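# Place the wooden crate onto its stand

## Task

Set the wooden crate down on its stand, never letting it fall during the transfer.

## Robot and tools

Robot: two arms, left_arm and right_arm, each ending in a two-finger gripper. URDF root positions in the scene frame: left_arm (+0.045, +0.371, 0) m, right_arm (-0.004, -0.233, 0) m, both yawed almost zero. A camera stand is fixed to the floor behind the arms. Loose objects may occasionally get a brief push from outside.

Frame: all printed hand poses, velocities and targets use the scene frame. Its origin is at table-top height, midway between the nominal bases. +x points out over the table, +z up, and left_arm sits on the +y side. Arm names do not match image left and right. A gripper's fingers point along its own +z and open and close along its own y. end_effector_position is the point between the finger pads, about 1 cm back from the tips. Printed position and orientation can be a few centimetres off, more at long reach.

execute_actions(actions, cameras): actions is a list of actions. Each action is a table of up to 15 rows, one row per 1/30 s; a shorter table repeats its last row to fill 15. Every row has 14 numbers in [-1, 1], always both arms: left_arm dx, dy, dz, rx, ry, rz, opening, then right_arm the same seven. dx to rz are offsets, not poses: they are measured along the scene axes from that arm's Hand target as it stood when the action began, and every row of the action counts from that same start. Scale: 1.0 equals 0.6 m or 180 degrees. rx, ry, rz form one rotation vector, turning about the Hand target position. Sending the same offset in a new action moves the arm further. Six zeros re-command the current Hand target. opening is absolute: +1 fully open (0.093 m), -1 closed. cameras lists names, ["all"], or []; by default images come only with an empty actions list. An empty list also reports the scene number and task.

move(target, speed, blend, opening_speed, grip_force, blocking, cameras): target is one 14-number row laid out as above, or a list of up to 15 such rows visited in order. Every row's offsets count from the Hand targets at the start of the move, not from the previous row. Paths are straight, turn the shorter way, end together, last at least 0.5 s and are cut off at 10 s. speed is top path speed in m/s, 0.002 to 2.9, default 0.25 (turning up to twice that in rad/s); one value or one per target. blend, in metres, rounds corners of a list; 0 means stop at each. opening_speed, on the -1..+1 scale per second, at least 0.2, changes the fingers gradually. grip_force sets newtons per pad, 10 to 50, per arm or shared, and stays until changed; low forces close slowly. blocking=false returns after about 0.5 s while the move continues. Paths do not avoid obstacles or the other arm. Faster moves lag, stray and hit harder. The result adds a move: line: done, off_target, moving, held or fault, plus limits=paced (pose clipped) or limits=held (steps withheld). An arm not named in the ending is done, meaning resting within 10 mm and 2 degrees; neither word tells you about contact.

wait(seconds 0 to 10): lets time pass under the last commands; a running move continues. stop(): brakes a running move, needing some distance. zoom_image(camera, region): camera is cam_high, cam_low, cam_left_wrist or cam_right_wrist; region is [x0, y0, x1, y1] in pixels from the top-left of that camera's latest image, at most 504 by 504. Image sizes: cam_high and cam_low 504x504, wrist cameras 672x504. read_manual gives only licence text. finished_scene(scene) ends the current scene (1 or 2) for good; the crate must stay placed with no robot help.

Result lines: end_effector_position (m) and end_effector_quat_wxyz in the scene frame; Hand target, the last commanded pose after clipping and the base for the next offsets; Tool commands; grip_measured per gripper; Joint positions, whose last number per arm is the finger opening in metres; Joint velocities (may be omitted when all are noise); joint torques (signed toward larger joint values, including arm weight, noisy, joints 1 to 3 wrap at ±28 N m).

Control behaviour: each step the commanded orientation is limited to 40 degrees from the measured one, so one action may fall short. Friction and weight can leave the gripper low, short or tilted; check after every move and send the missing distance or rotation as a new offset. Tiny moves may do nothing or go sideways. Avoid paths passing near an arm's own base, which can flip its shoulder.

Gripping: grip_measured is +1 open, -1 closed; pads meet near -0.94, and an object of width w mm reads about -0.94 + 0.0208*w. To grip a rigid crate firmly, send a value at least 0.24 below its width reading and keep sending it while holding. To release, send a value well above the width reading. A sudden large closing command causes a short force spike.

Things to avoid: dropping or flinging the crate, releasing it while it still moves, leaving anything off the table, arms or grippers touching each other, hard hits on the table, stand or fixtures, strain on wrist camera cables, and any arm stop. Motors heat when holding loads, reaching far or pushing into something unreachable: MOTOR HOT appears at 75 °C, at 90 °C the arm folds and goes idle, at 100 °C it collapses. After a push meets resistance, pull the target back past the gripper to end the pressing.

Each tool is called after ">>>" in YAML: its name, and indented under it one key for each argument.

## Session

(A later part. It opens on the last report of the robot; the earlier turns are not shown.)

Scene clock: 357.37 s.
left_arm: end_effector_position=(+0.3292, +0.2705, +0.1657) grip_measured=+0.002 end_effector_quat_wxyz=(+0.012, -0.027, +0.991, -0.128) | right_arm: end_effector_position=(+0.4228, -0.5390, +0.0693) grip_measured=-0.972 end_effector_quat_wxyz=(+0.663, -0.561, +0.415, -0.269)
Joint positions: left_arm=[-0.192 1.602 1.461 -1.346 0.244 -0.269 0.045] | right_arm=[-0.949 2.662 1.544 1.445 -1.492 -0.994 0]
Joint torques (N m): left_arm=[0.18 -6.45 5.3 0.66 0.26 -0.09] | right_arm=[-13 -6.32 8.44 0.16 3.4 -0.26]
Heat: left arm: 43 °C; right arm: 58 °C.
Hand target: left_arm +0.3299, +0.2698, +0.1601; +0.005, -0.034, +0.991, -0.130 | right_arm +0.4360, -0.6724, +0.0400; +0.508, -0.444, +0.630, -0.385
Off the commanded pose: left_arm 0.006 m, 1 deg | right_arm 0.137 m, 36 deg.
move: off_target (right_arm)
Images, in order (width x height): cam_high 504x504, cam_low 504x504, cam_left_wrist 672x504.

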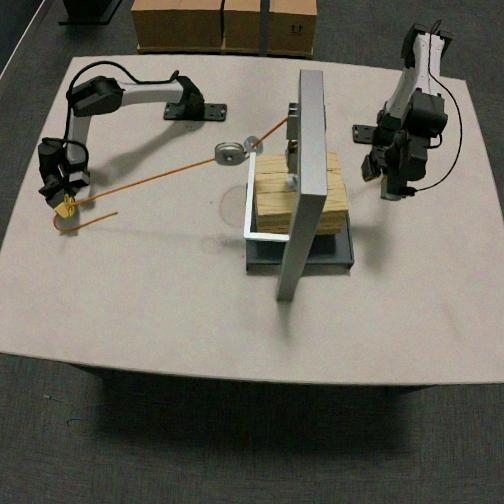

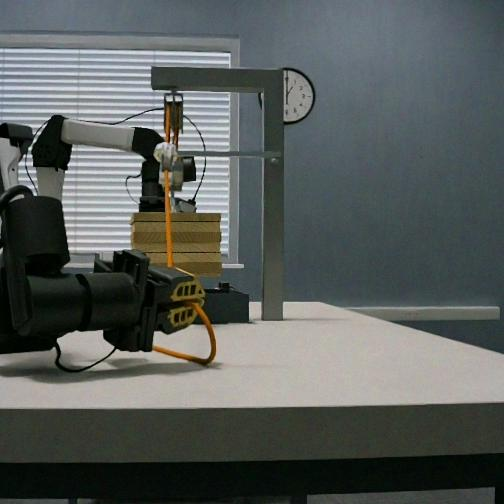

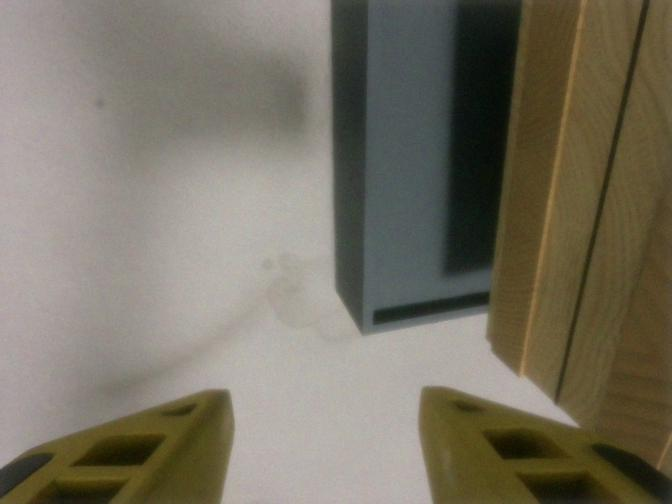

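>>> move:
  target:
    - [0.2335,0.1003,0.0165,-0.0556,0,0.011,0.0, 0,0,0,0,0,0,-1.0]
    - [0.3335,0.017,-0.1668,-0.0556,0,0.011,0.0, 0,0,0,0,0,0,-1.0]
    - [0.345,-0.1747,-0.1968,-0.0556,0,0.011,0.0, 0,0,0,0,0,0,-1.0]
    - [0.2785,-0.1747,-0.1968,-0.0556,0,0.011,0.0, 0,0,0,0,0,0,-1.0]
  blend: [0.03,0.03,0.01,0]
  speed: [0.3,0.3,0.2,0.08]
  cameras: ["cam_high","cam_low","cam_left_wrist"]

Scene clock: 439.50 s.
left_arm: end_effector_position=(+0.5254, +0.1700, +0.0479) grip_measured=+0.001 end_effector_quat_wxyz=(+0.052, -0.039, +0.973, -0.223) | right_arm: end_effector_position=(+0.4228, -0.5390, +0.0693) grip_measured=-0.972 end_effector_quat_wxyz=(+0.663, -0.561, +0.415, -0.269)
Joint positions: left_arm=[-0.26 2.37 2.021 -0.971 0.391 -0.403 0.045] | right_arm=[-0.949 2.662 1.544 1.445 -1.492 -0.994 0]
Joint torques (N m): left_arm=[-1.65 -16.17 3.6 0.21 0.39 -0.29] | right_arm=[-13.04 -6.11 7.94 0.21 3.45 -0.28]
Heat: left arm: 44 °C; right arm: 63 °C.
Hand target: left_arm +0.4971, +0.1650, +0.0419; +0.004, -0.052, +0.975, -0.216 | right_arm +0.4360, -0.6725, +0.0400; +0.508, -0.444, +0.630, -0.385
Off the commanded pose: left_arm 0.029 m, 6 deg | right_arm 0.137 m, 36 deg.
move: off_target (left_arm, right_arm)
Images, in order (width x height): cam_high 504x504, cam_low 504x504, cam_left_wrist 672x504.

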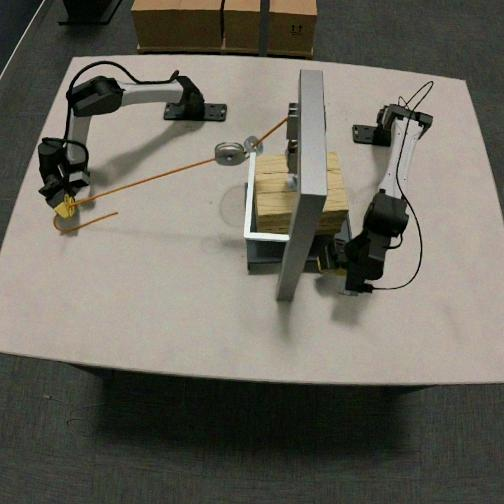

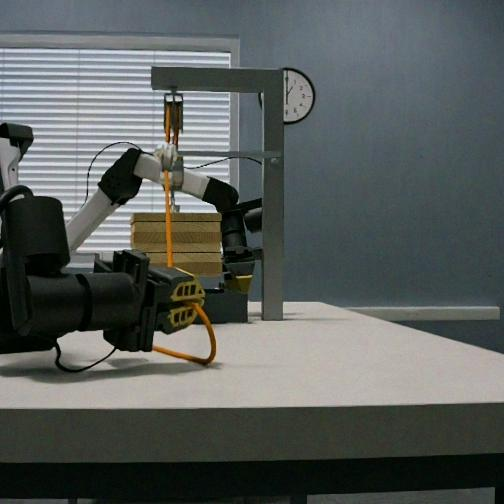

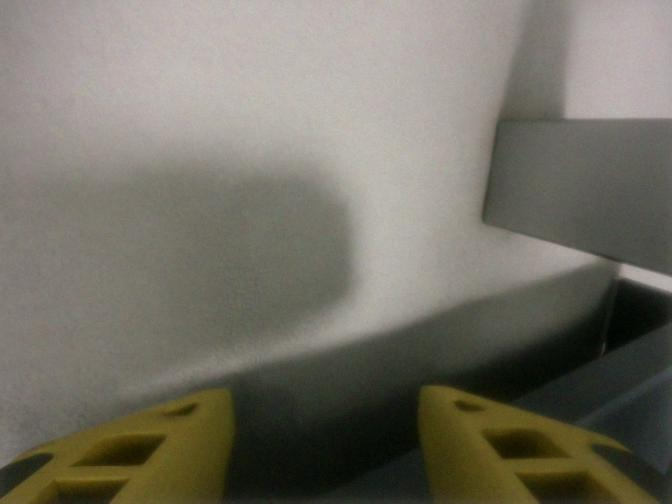

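>>> zoom_image:
  camera: "cam_high"
  region: [235, 190, 365, 290]

>>> zoom_image:
  camera: "cam_low"
  region: [90, 150, 290, 350]

Scaled by 3.877.

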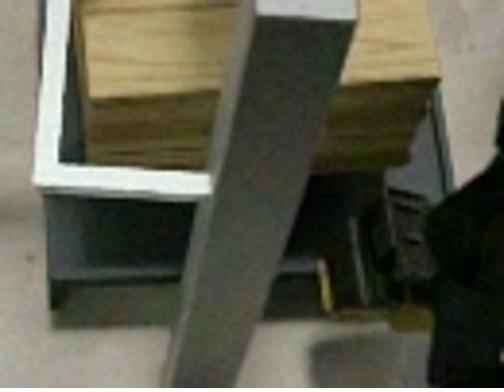

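Scaled by 2.520.

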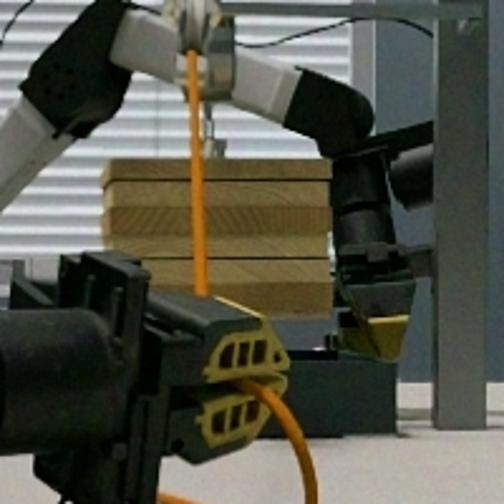

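>>> move:
  target: [-0.033,0,0,0,0,0,0.0, 0,0,0,0,0,0,-1.0]
  speed: 0.08
  cameras: ["cam_high","cam_low","cam_left_wrist"]

>>> zoom_image:
  camera: "cam_high"
  region: [235, 190, 365, 290]

>>> zoom_image:
  camera: "cam_low"
  region: [90, 150, 290, 350]

Scene clock: 448.33 s.
left_arm: end_effector_position=(+0.5102, +0.1719, +0.0481) grip_measured=+0.001 end_effector_quat_wxyz=(+0.060, -0.039, +0.973, -0.219) | right_arm: end_effector_position=(+0.4228, -0.5390, +0.0693) grip_measured=-0.972 end_effector_quat_wxyz=(+0.663, -0.561, +0.415, -0.269)
Joint positions: left_arm=[-0.269 2.285 1.876 -0.894 0.377 -0.412 0.045] | right_arm=[-0.949 2.662 1.544 1.445 -1.492 -0.994 0]
Joint torques (N m): left_arm=[-1.92 -15.62 3.49 0.15 0.48 -0.35] | right_arm=[-13.03 -6.3 8.1 0.23 3.44 -0.24]
Heat: left arm: 50 °C; right arm: 63 °C.
Hand target: left_arm +0.4773, +0.1651, +0.0420; +0.004, -0.052, +0.975, -0.216 | right_arm +0.4360, -0.6725, +0.0400; +0.508, -0.444, +0.630, -0.385
Off the commanded pose: left_arm 0.034 m, 7 deg | right_arm 0.137 m, 36 deg.
move: off_target (left_arm, right_arm)
Images, in order (width x height): cam_high 504x504, cam_low 504x504, cam_left_wrist 672x504.

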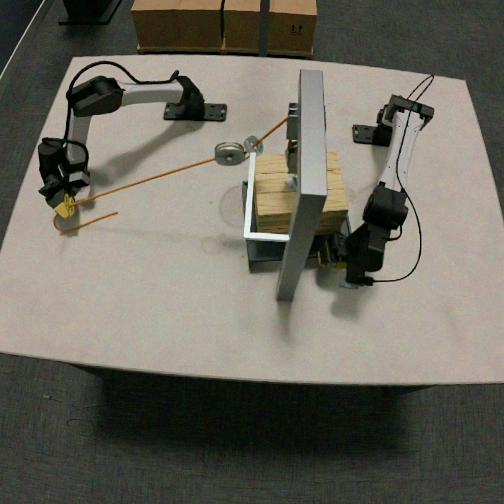

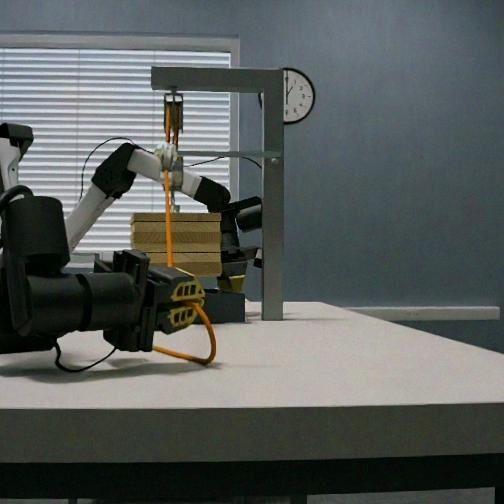

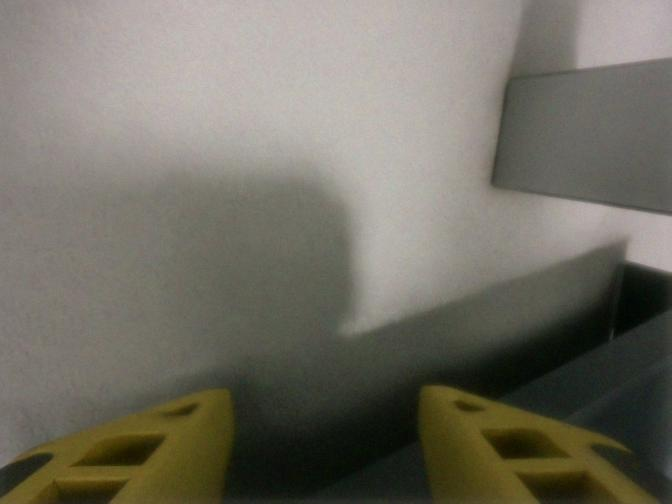

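Scaled by 3.877.

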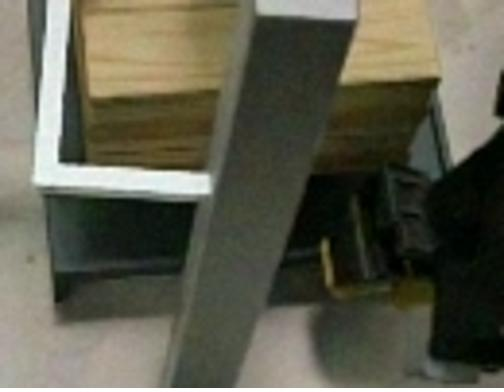

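Scaled by 2.520.

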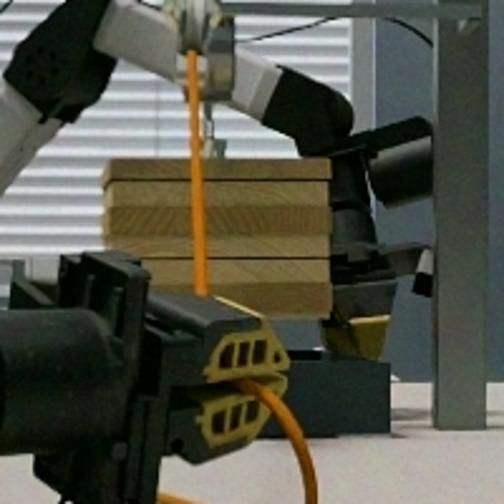

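>>> move:
  target:
    - [0.1045,0.025,0.03,0,0,0,0.0, 0,0,0,0,0,0,-1.0]
    - [0.088,0.225,0.063,0,0,0,0.0, 0.01,0.09,0.015,0,0,0,-1.0]
    - [-0.229,0.225,0.263,0.0556,0,-0.011,0.0, 0.02,0.1875,0.033,0,0,0,-1.0]
  blend: [0.01,0.03,0]
  speed: [0.12,0.2,0.3]
  cameras: ["cam_high","cam_low","cam_left_wrist"]

>>> zoom_image:
  camera: "cam_high"
  region: [235, 150, 365, 280]

>>> zoom_image:
  camera: "cam_low"
  region: [90, 150, 290, 350]

Scene clock: 468.00 s.
left_arm: end_effector_position=(+0.3462, +0.2992, +0.2004) grip_measured=+0.001 end_effector_quat_wxyz=(+0.012, -0.030, +0.990, -0.136) | right_arm: end_effector_position=(+0.4487, -0.4911, +0.0790) grip_measured=-0.972 end_effector_quat_wxyz=(+0.592, -0.514, +0.530, -0.322)
Joint positions: left_arm=[-0.078 1.678 1.68 -1.515 0.267 -0.158 0.045] | right_arm=[-0.808 2.303 1.136 0.978 -1.071 -1.435 0]
Joint torques (N m): left_arm=[-0.34 -9.11 4.92 0.37 0.11 -0.09] | right_arm=[-5.45 -10.26 5.23 1.07 2.41 -0.17]
Heat: left arm: 56 °C; right arm: 63 °C.
Hand target: left_arm +0.3399, +0.3001, +0.1998; +0.005, -0.034, +0.991, -0.130 | right_arm +0.4480, -0.5599, +0.0597; +0.508, -0.444, +0.631, -0.385
Off the commanded pose: left_arm 0.006 m, 1 deg | right_arm 0.071 m, 19 deg.
move: off_target (right_arm)
Images, in order (width x height): cam_high 504x504, cam_low 504x504, cam_left_wrist 672x504.

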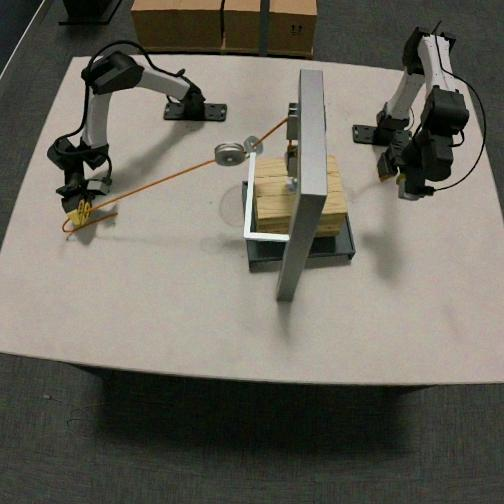

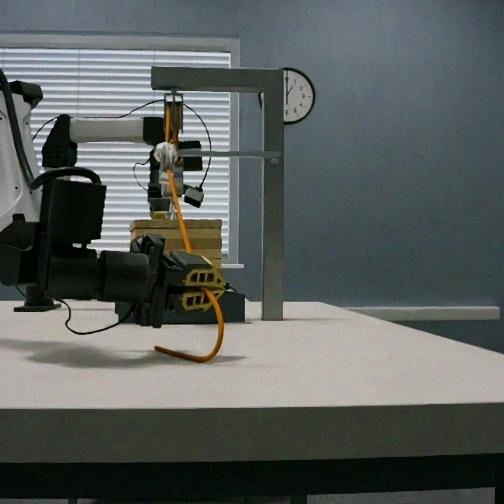

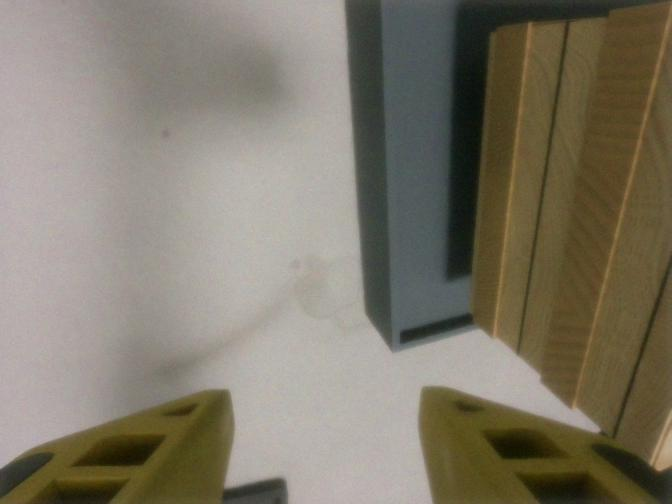

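Scaled by 3.877.

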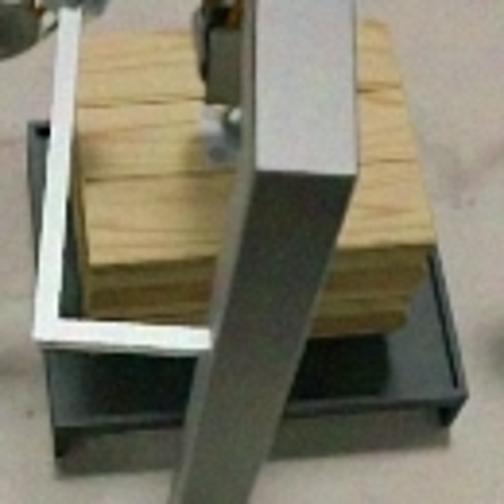

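Scaled by 2.520.

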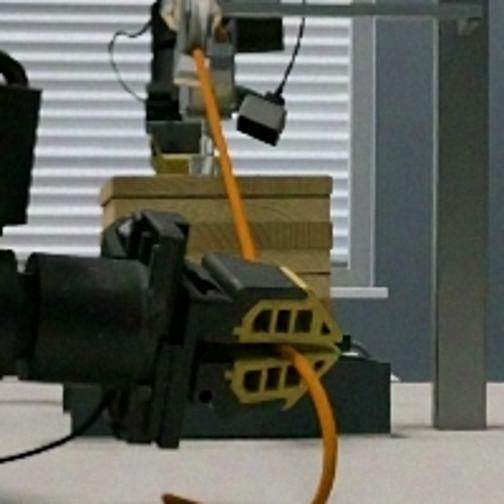

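>>> move:
  target: [0,0,0,0,0,0,0.0, 0.0,0.17,0.03,0,0,0,-1.0]
  speed: 0.08
  cameras: ["cam_high","cam_low","cam_left_wrist"]

>>> zoom_image:
  camera: "cam_high"
  region: [235, 150, 365, 280]

>>> zoom_image:
  camera: "cam_low"
  region: [90, 150, 290, 350]

Scene clock: 485.70 s.
left_arm: end_effector_position=(+0.3462, +0.2992, +0.2004) grip_measured=+0.001 end_effector_quat_wxyz=(+0.012, -0.030, +0.990, -0.136) | right_arm: end_effector_position=(+0.4470, -0.3954, +0.1054) grip_measured=-0.972 end_effector_quat_wxyz=(+0.586, -0.517, +0.524, -0.338)
Joint positions: left_arm=[-0.078 1.678 1.68 -1.515 0.267 -0.158 0.045] | right_arm=[-0.619 2.079 0.821 1.127 -0.868 -1.403 0]
Joint torques (N m): left_arm=[-0.35 -9.11 4.96 0.37 0.1 -0.09] | right_arm=[-5 -7.49 3.89 1.24 2.28 0.02]
Heat: left arm: 51 °C; right arm: 58 °C.
Hand target: left_arm +0.3399, +0.3001, +0.1998; +0.005, -0.035, +0.991, -0.130 | right_arm +0.4480, -0.4580, +0.0779; +0.508, -0.444, +0.630, -0.385
Off the commanded pose: left_arm 0.006 m, 1 deg | right_arm 0.068 m, 18 deg.
move: off_target (right_arm)
Images, in order (width x height): cam_high 504x504, cam_low 504x504, cam_left_wrist 672x504.

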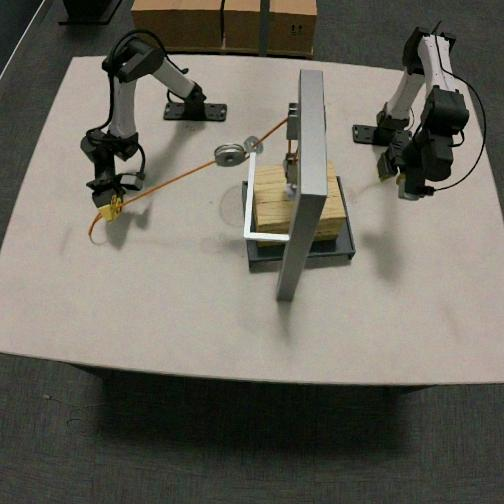

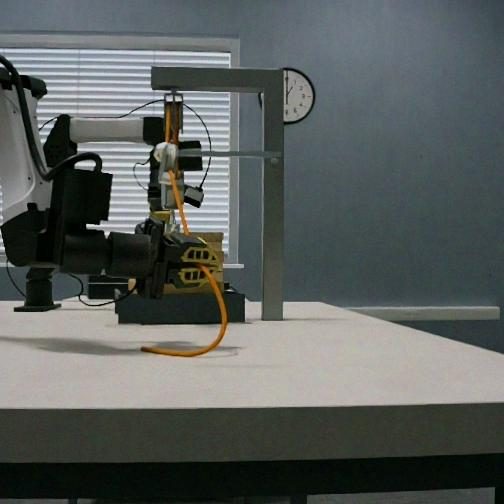

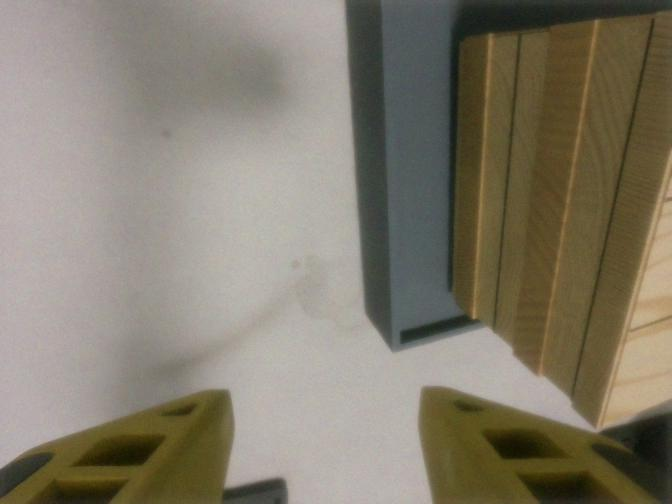

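Scaled by 3.877.

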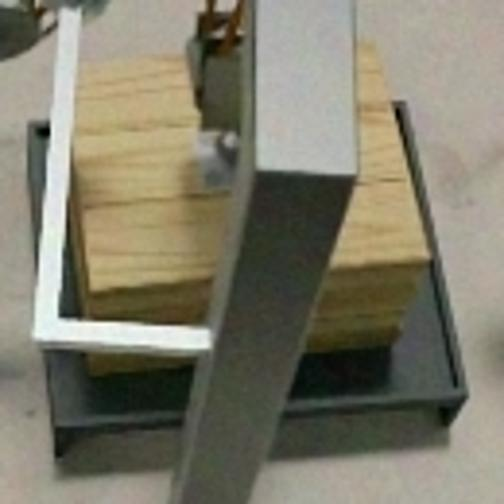

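Scaled by 2.520.

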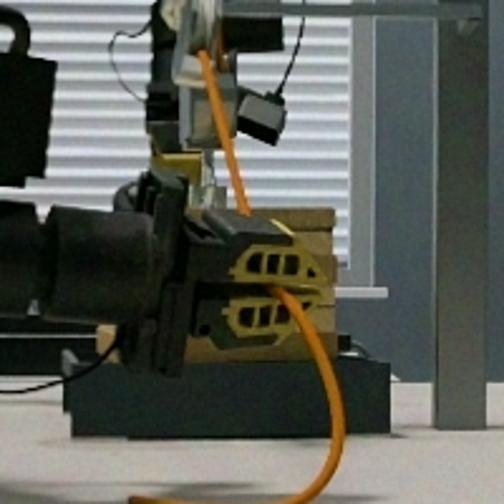

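>>> move:
  target: [0,0,0,0,0,0,0.0, 0.0,0.2,0.05,0,0,0,-1.0]
  speed: 0.08
  cameras: ["cam_high","cam_low","cam_left_wrist"]

>>> zoom_image:
  camera: "cam_low"
  region: [90, 150, 290, 350]

Scene clock: 492.13 s.
left_arm: end_effector_position=(+0.3462, +0.2992, +0.2004) grip_measured=+0.001 end_effector_quat_wxyz=(+0.012, -0.030, +0.990, -0.136) | right_arm: end_effector_position=(+0.4503, -0.3397, +0.0979) grip_measured=-0.972 end_effector_quat_wxyz=(+0.502, -0.450, +0.632, -0.382)
Joint positions: left_arm=[-0.078 1.678 1.68 -1.515 0.267 -0.158 0.045] | right_arm=[-0.34 1.896 0.628 1.053 -0.301 -1.333 0]
Joint torques (N m): left_arm=[-0.31 -9.1 4.94 0.37 0.1 -0.1] | right_arm=[0.4 -9.65 4.37 2.16 0.15 0.11]
Heat: left arm: 50 °C; right arm: 57 °C.
Hand target: left_arm +0.3399, +0.3001, +0.1998; +0.005, -0.035, +0.991, -0.130 | right_arm +0.4480, -0.3378, +0.1078; +0.508, -0.444, +0.630, -0.385
Off the commanded pose: left_arm 0.006 m, 1 deg | right_arm 0.010 m, 1 deg.
move: done
Images, in order (width x height): cam_high 504x504, cam_low 504x504, cam_left_wrist 672x504.

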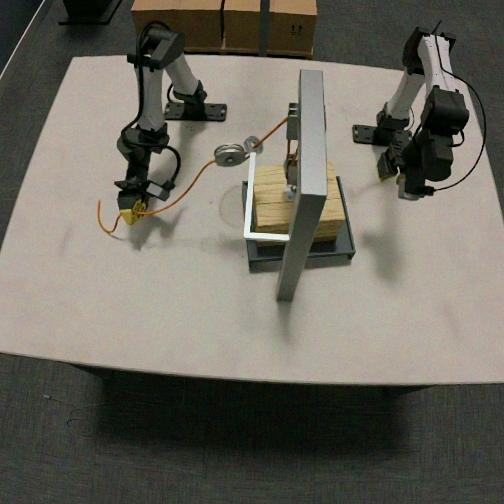

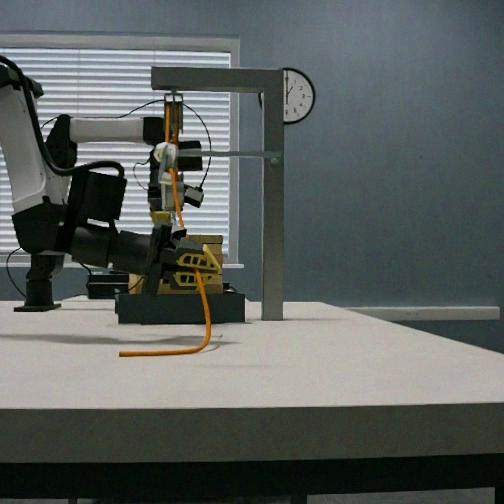

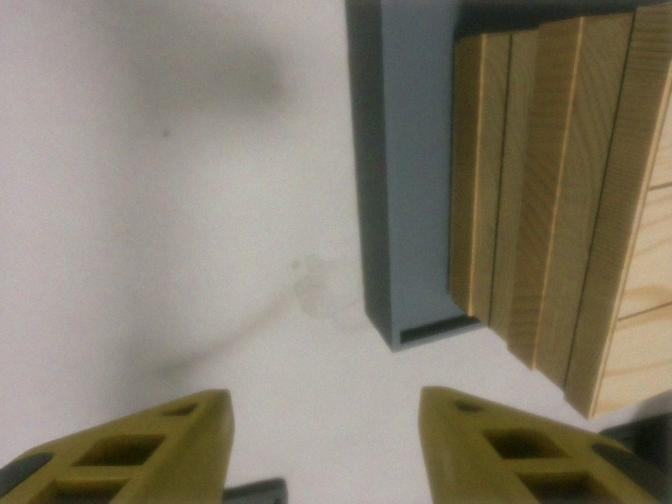

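Scaled by 2.520.

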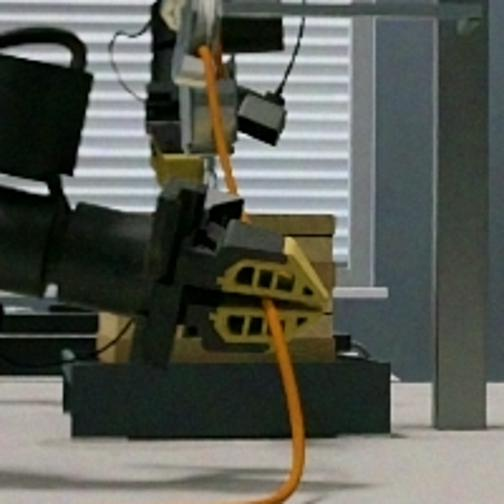

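>>> move:
  target:
    - [0,0,0,0,0,0,0.0, 0.0,0.08,-0.02,0,0,0,-1.0]
    - [0,0,0,0,0,0,0.0, 0.0,0.08,-0.02,0,0,0,0.2]
    - [0,0,0,0,0,0,0.0, -0.2,0.08,0.0,0,0,0,0.2]
    - [0,0,0,0,0,0,0.0, -0.28,0.08,0.1,0,0,0,0.2]
  blend: [0,0,0.02,0]
  speed: 0.12
  cameras: ["cam_high","cam_low","cam_left_wrist"]

>>> zoom_image:
  camera: "cam_low"
  region: [90, 150, 290, 350]

Scene clock: 500.10 s.
left_arm: end_effector_position=(+0.3462, +0.2992, +0.2004) grip_measured=+0.001 end_effector_quat_wxyz=(+0.012, -0.030, +0.990, -0.136) | right_arm: end_effector_position=(+0.2768, -0.2897, +0.1564) grip_measured=+0.197 end_effector_quat_wxyz=(+0.503, -0.440, +0.639, -0.381)
Joint positions: left_arm=[-0.078 1.678 1.68 -1.515 0.267 -0.158 0.045] | right_arm=[-0.406 0.659 0.145 0.295 -0.351 -1.329 0.055]
Joint torques (N m): left_arm=[-0.31 -9.1 4.93 0.38 0.1 -0.09] | right_arm=[-0.38 0.51 11.41 2.13 -0.14 -0.07]
Heat: left arm: 49 °C; right arm: 54 °C.
Hand target: left_arm +0.3399, +0.3001, +0.1998; +0.005, -0.035, +0.991, -0.130 | right_arm +0.2800, -0.2898, +0.1677; +0.507, -0.444, +0.631, -0.385
Off the commanded pose: left_arm 0.006 m, 1 deg | right_arm 0.012 m, 1 deg.
move: off_target (right_arm)
Images, in order (width x height): cam_high 504x504, cam_low 504x504, cam_left_wrist 672x504.

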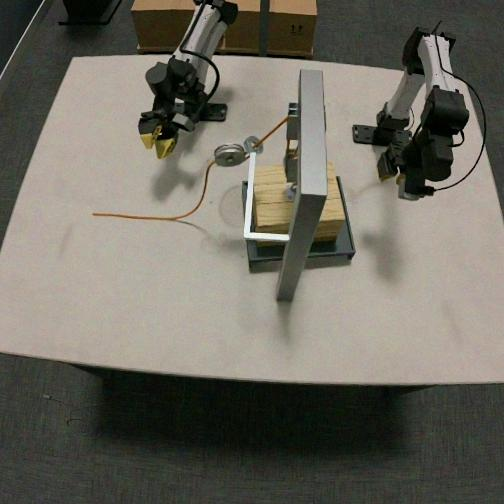

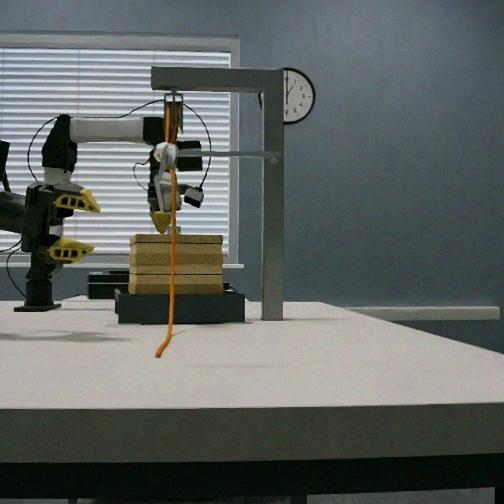

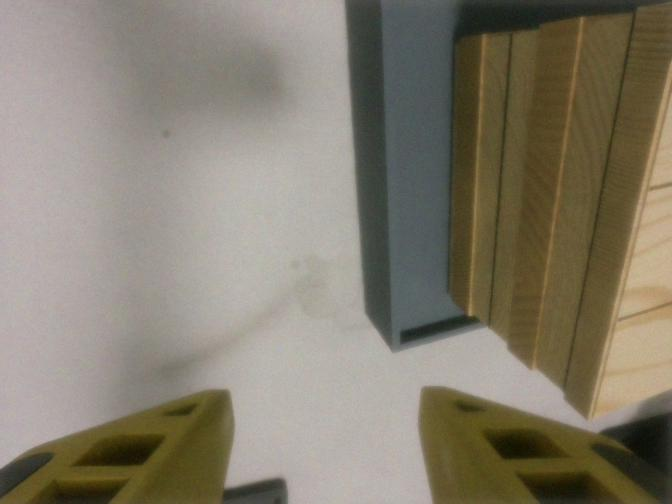

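Scaled by 2.520.

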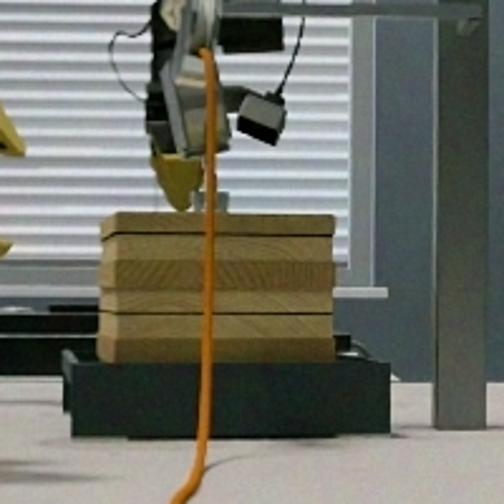

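>>> finished_scene:
  scene: 2

The scene is finished: the task was done.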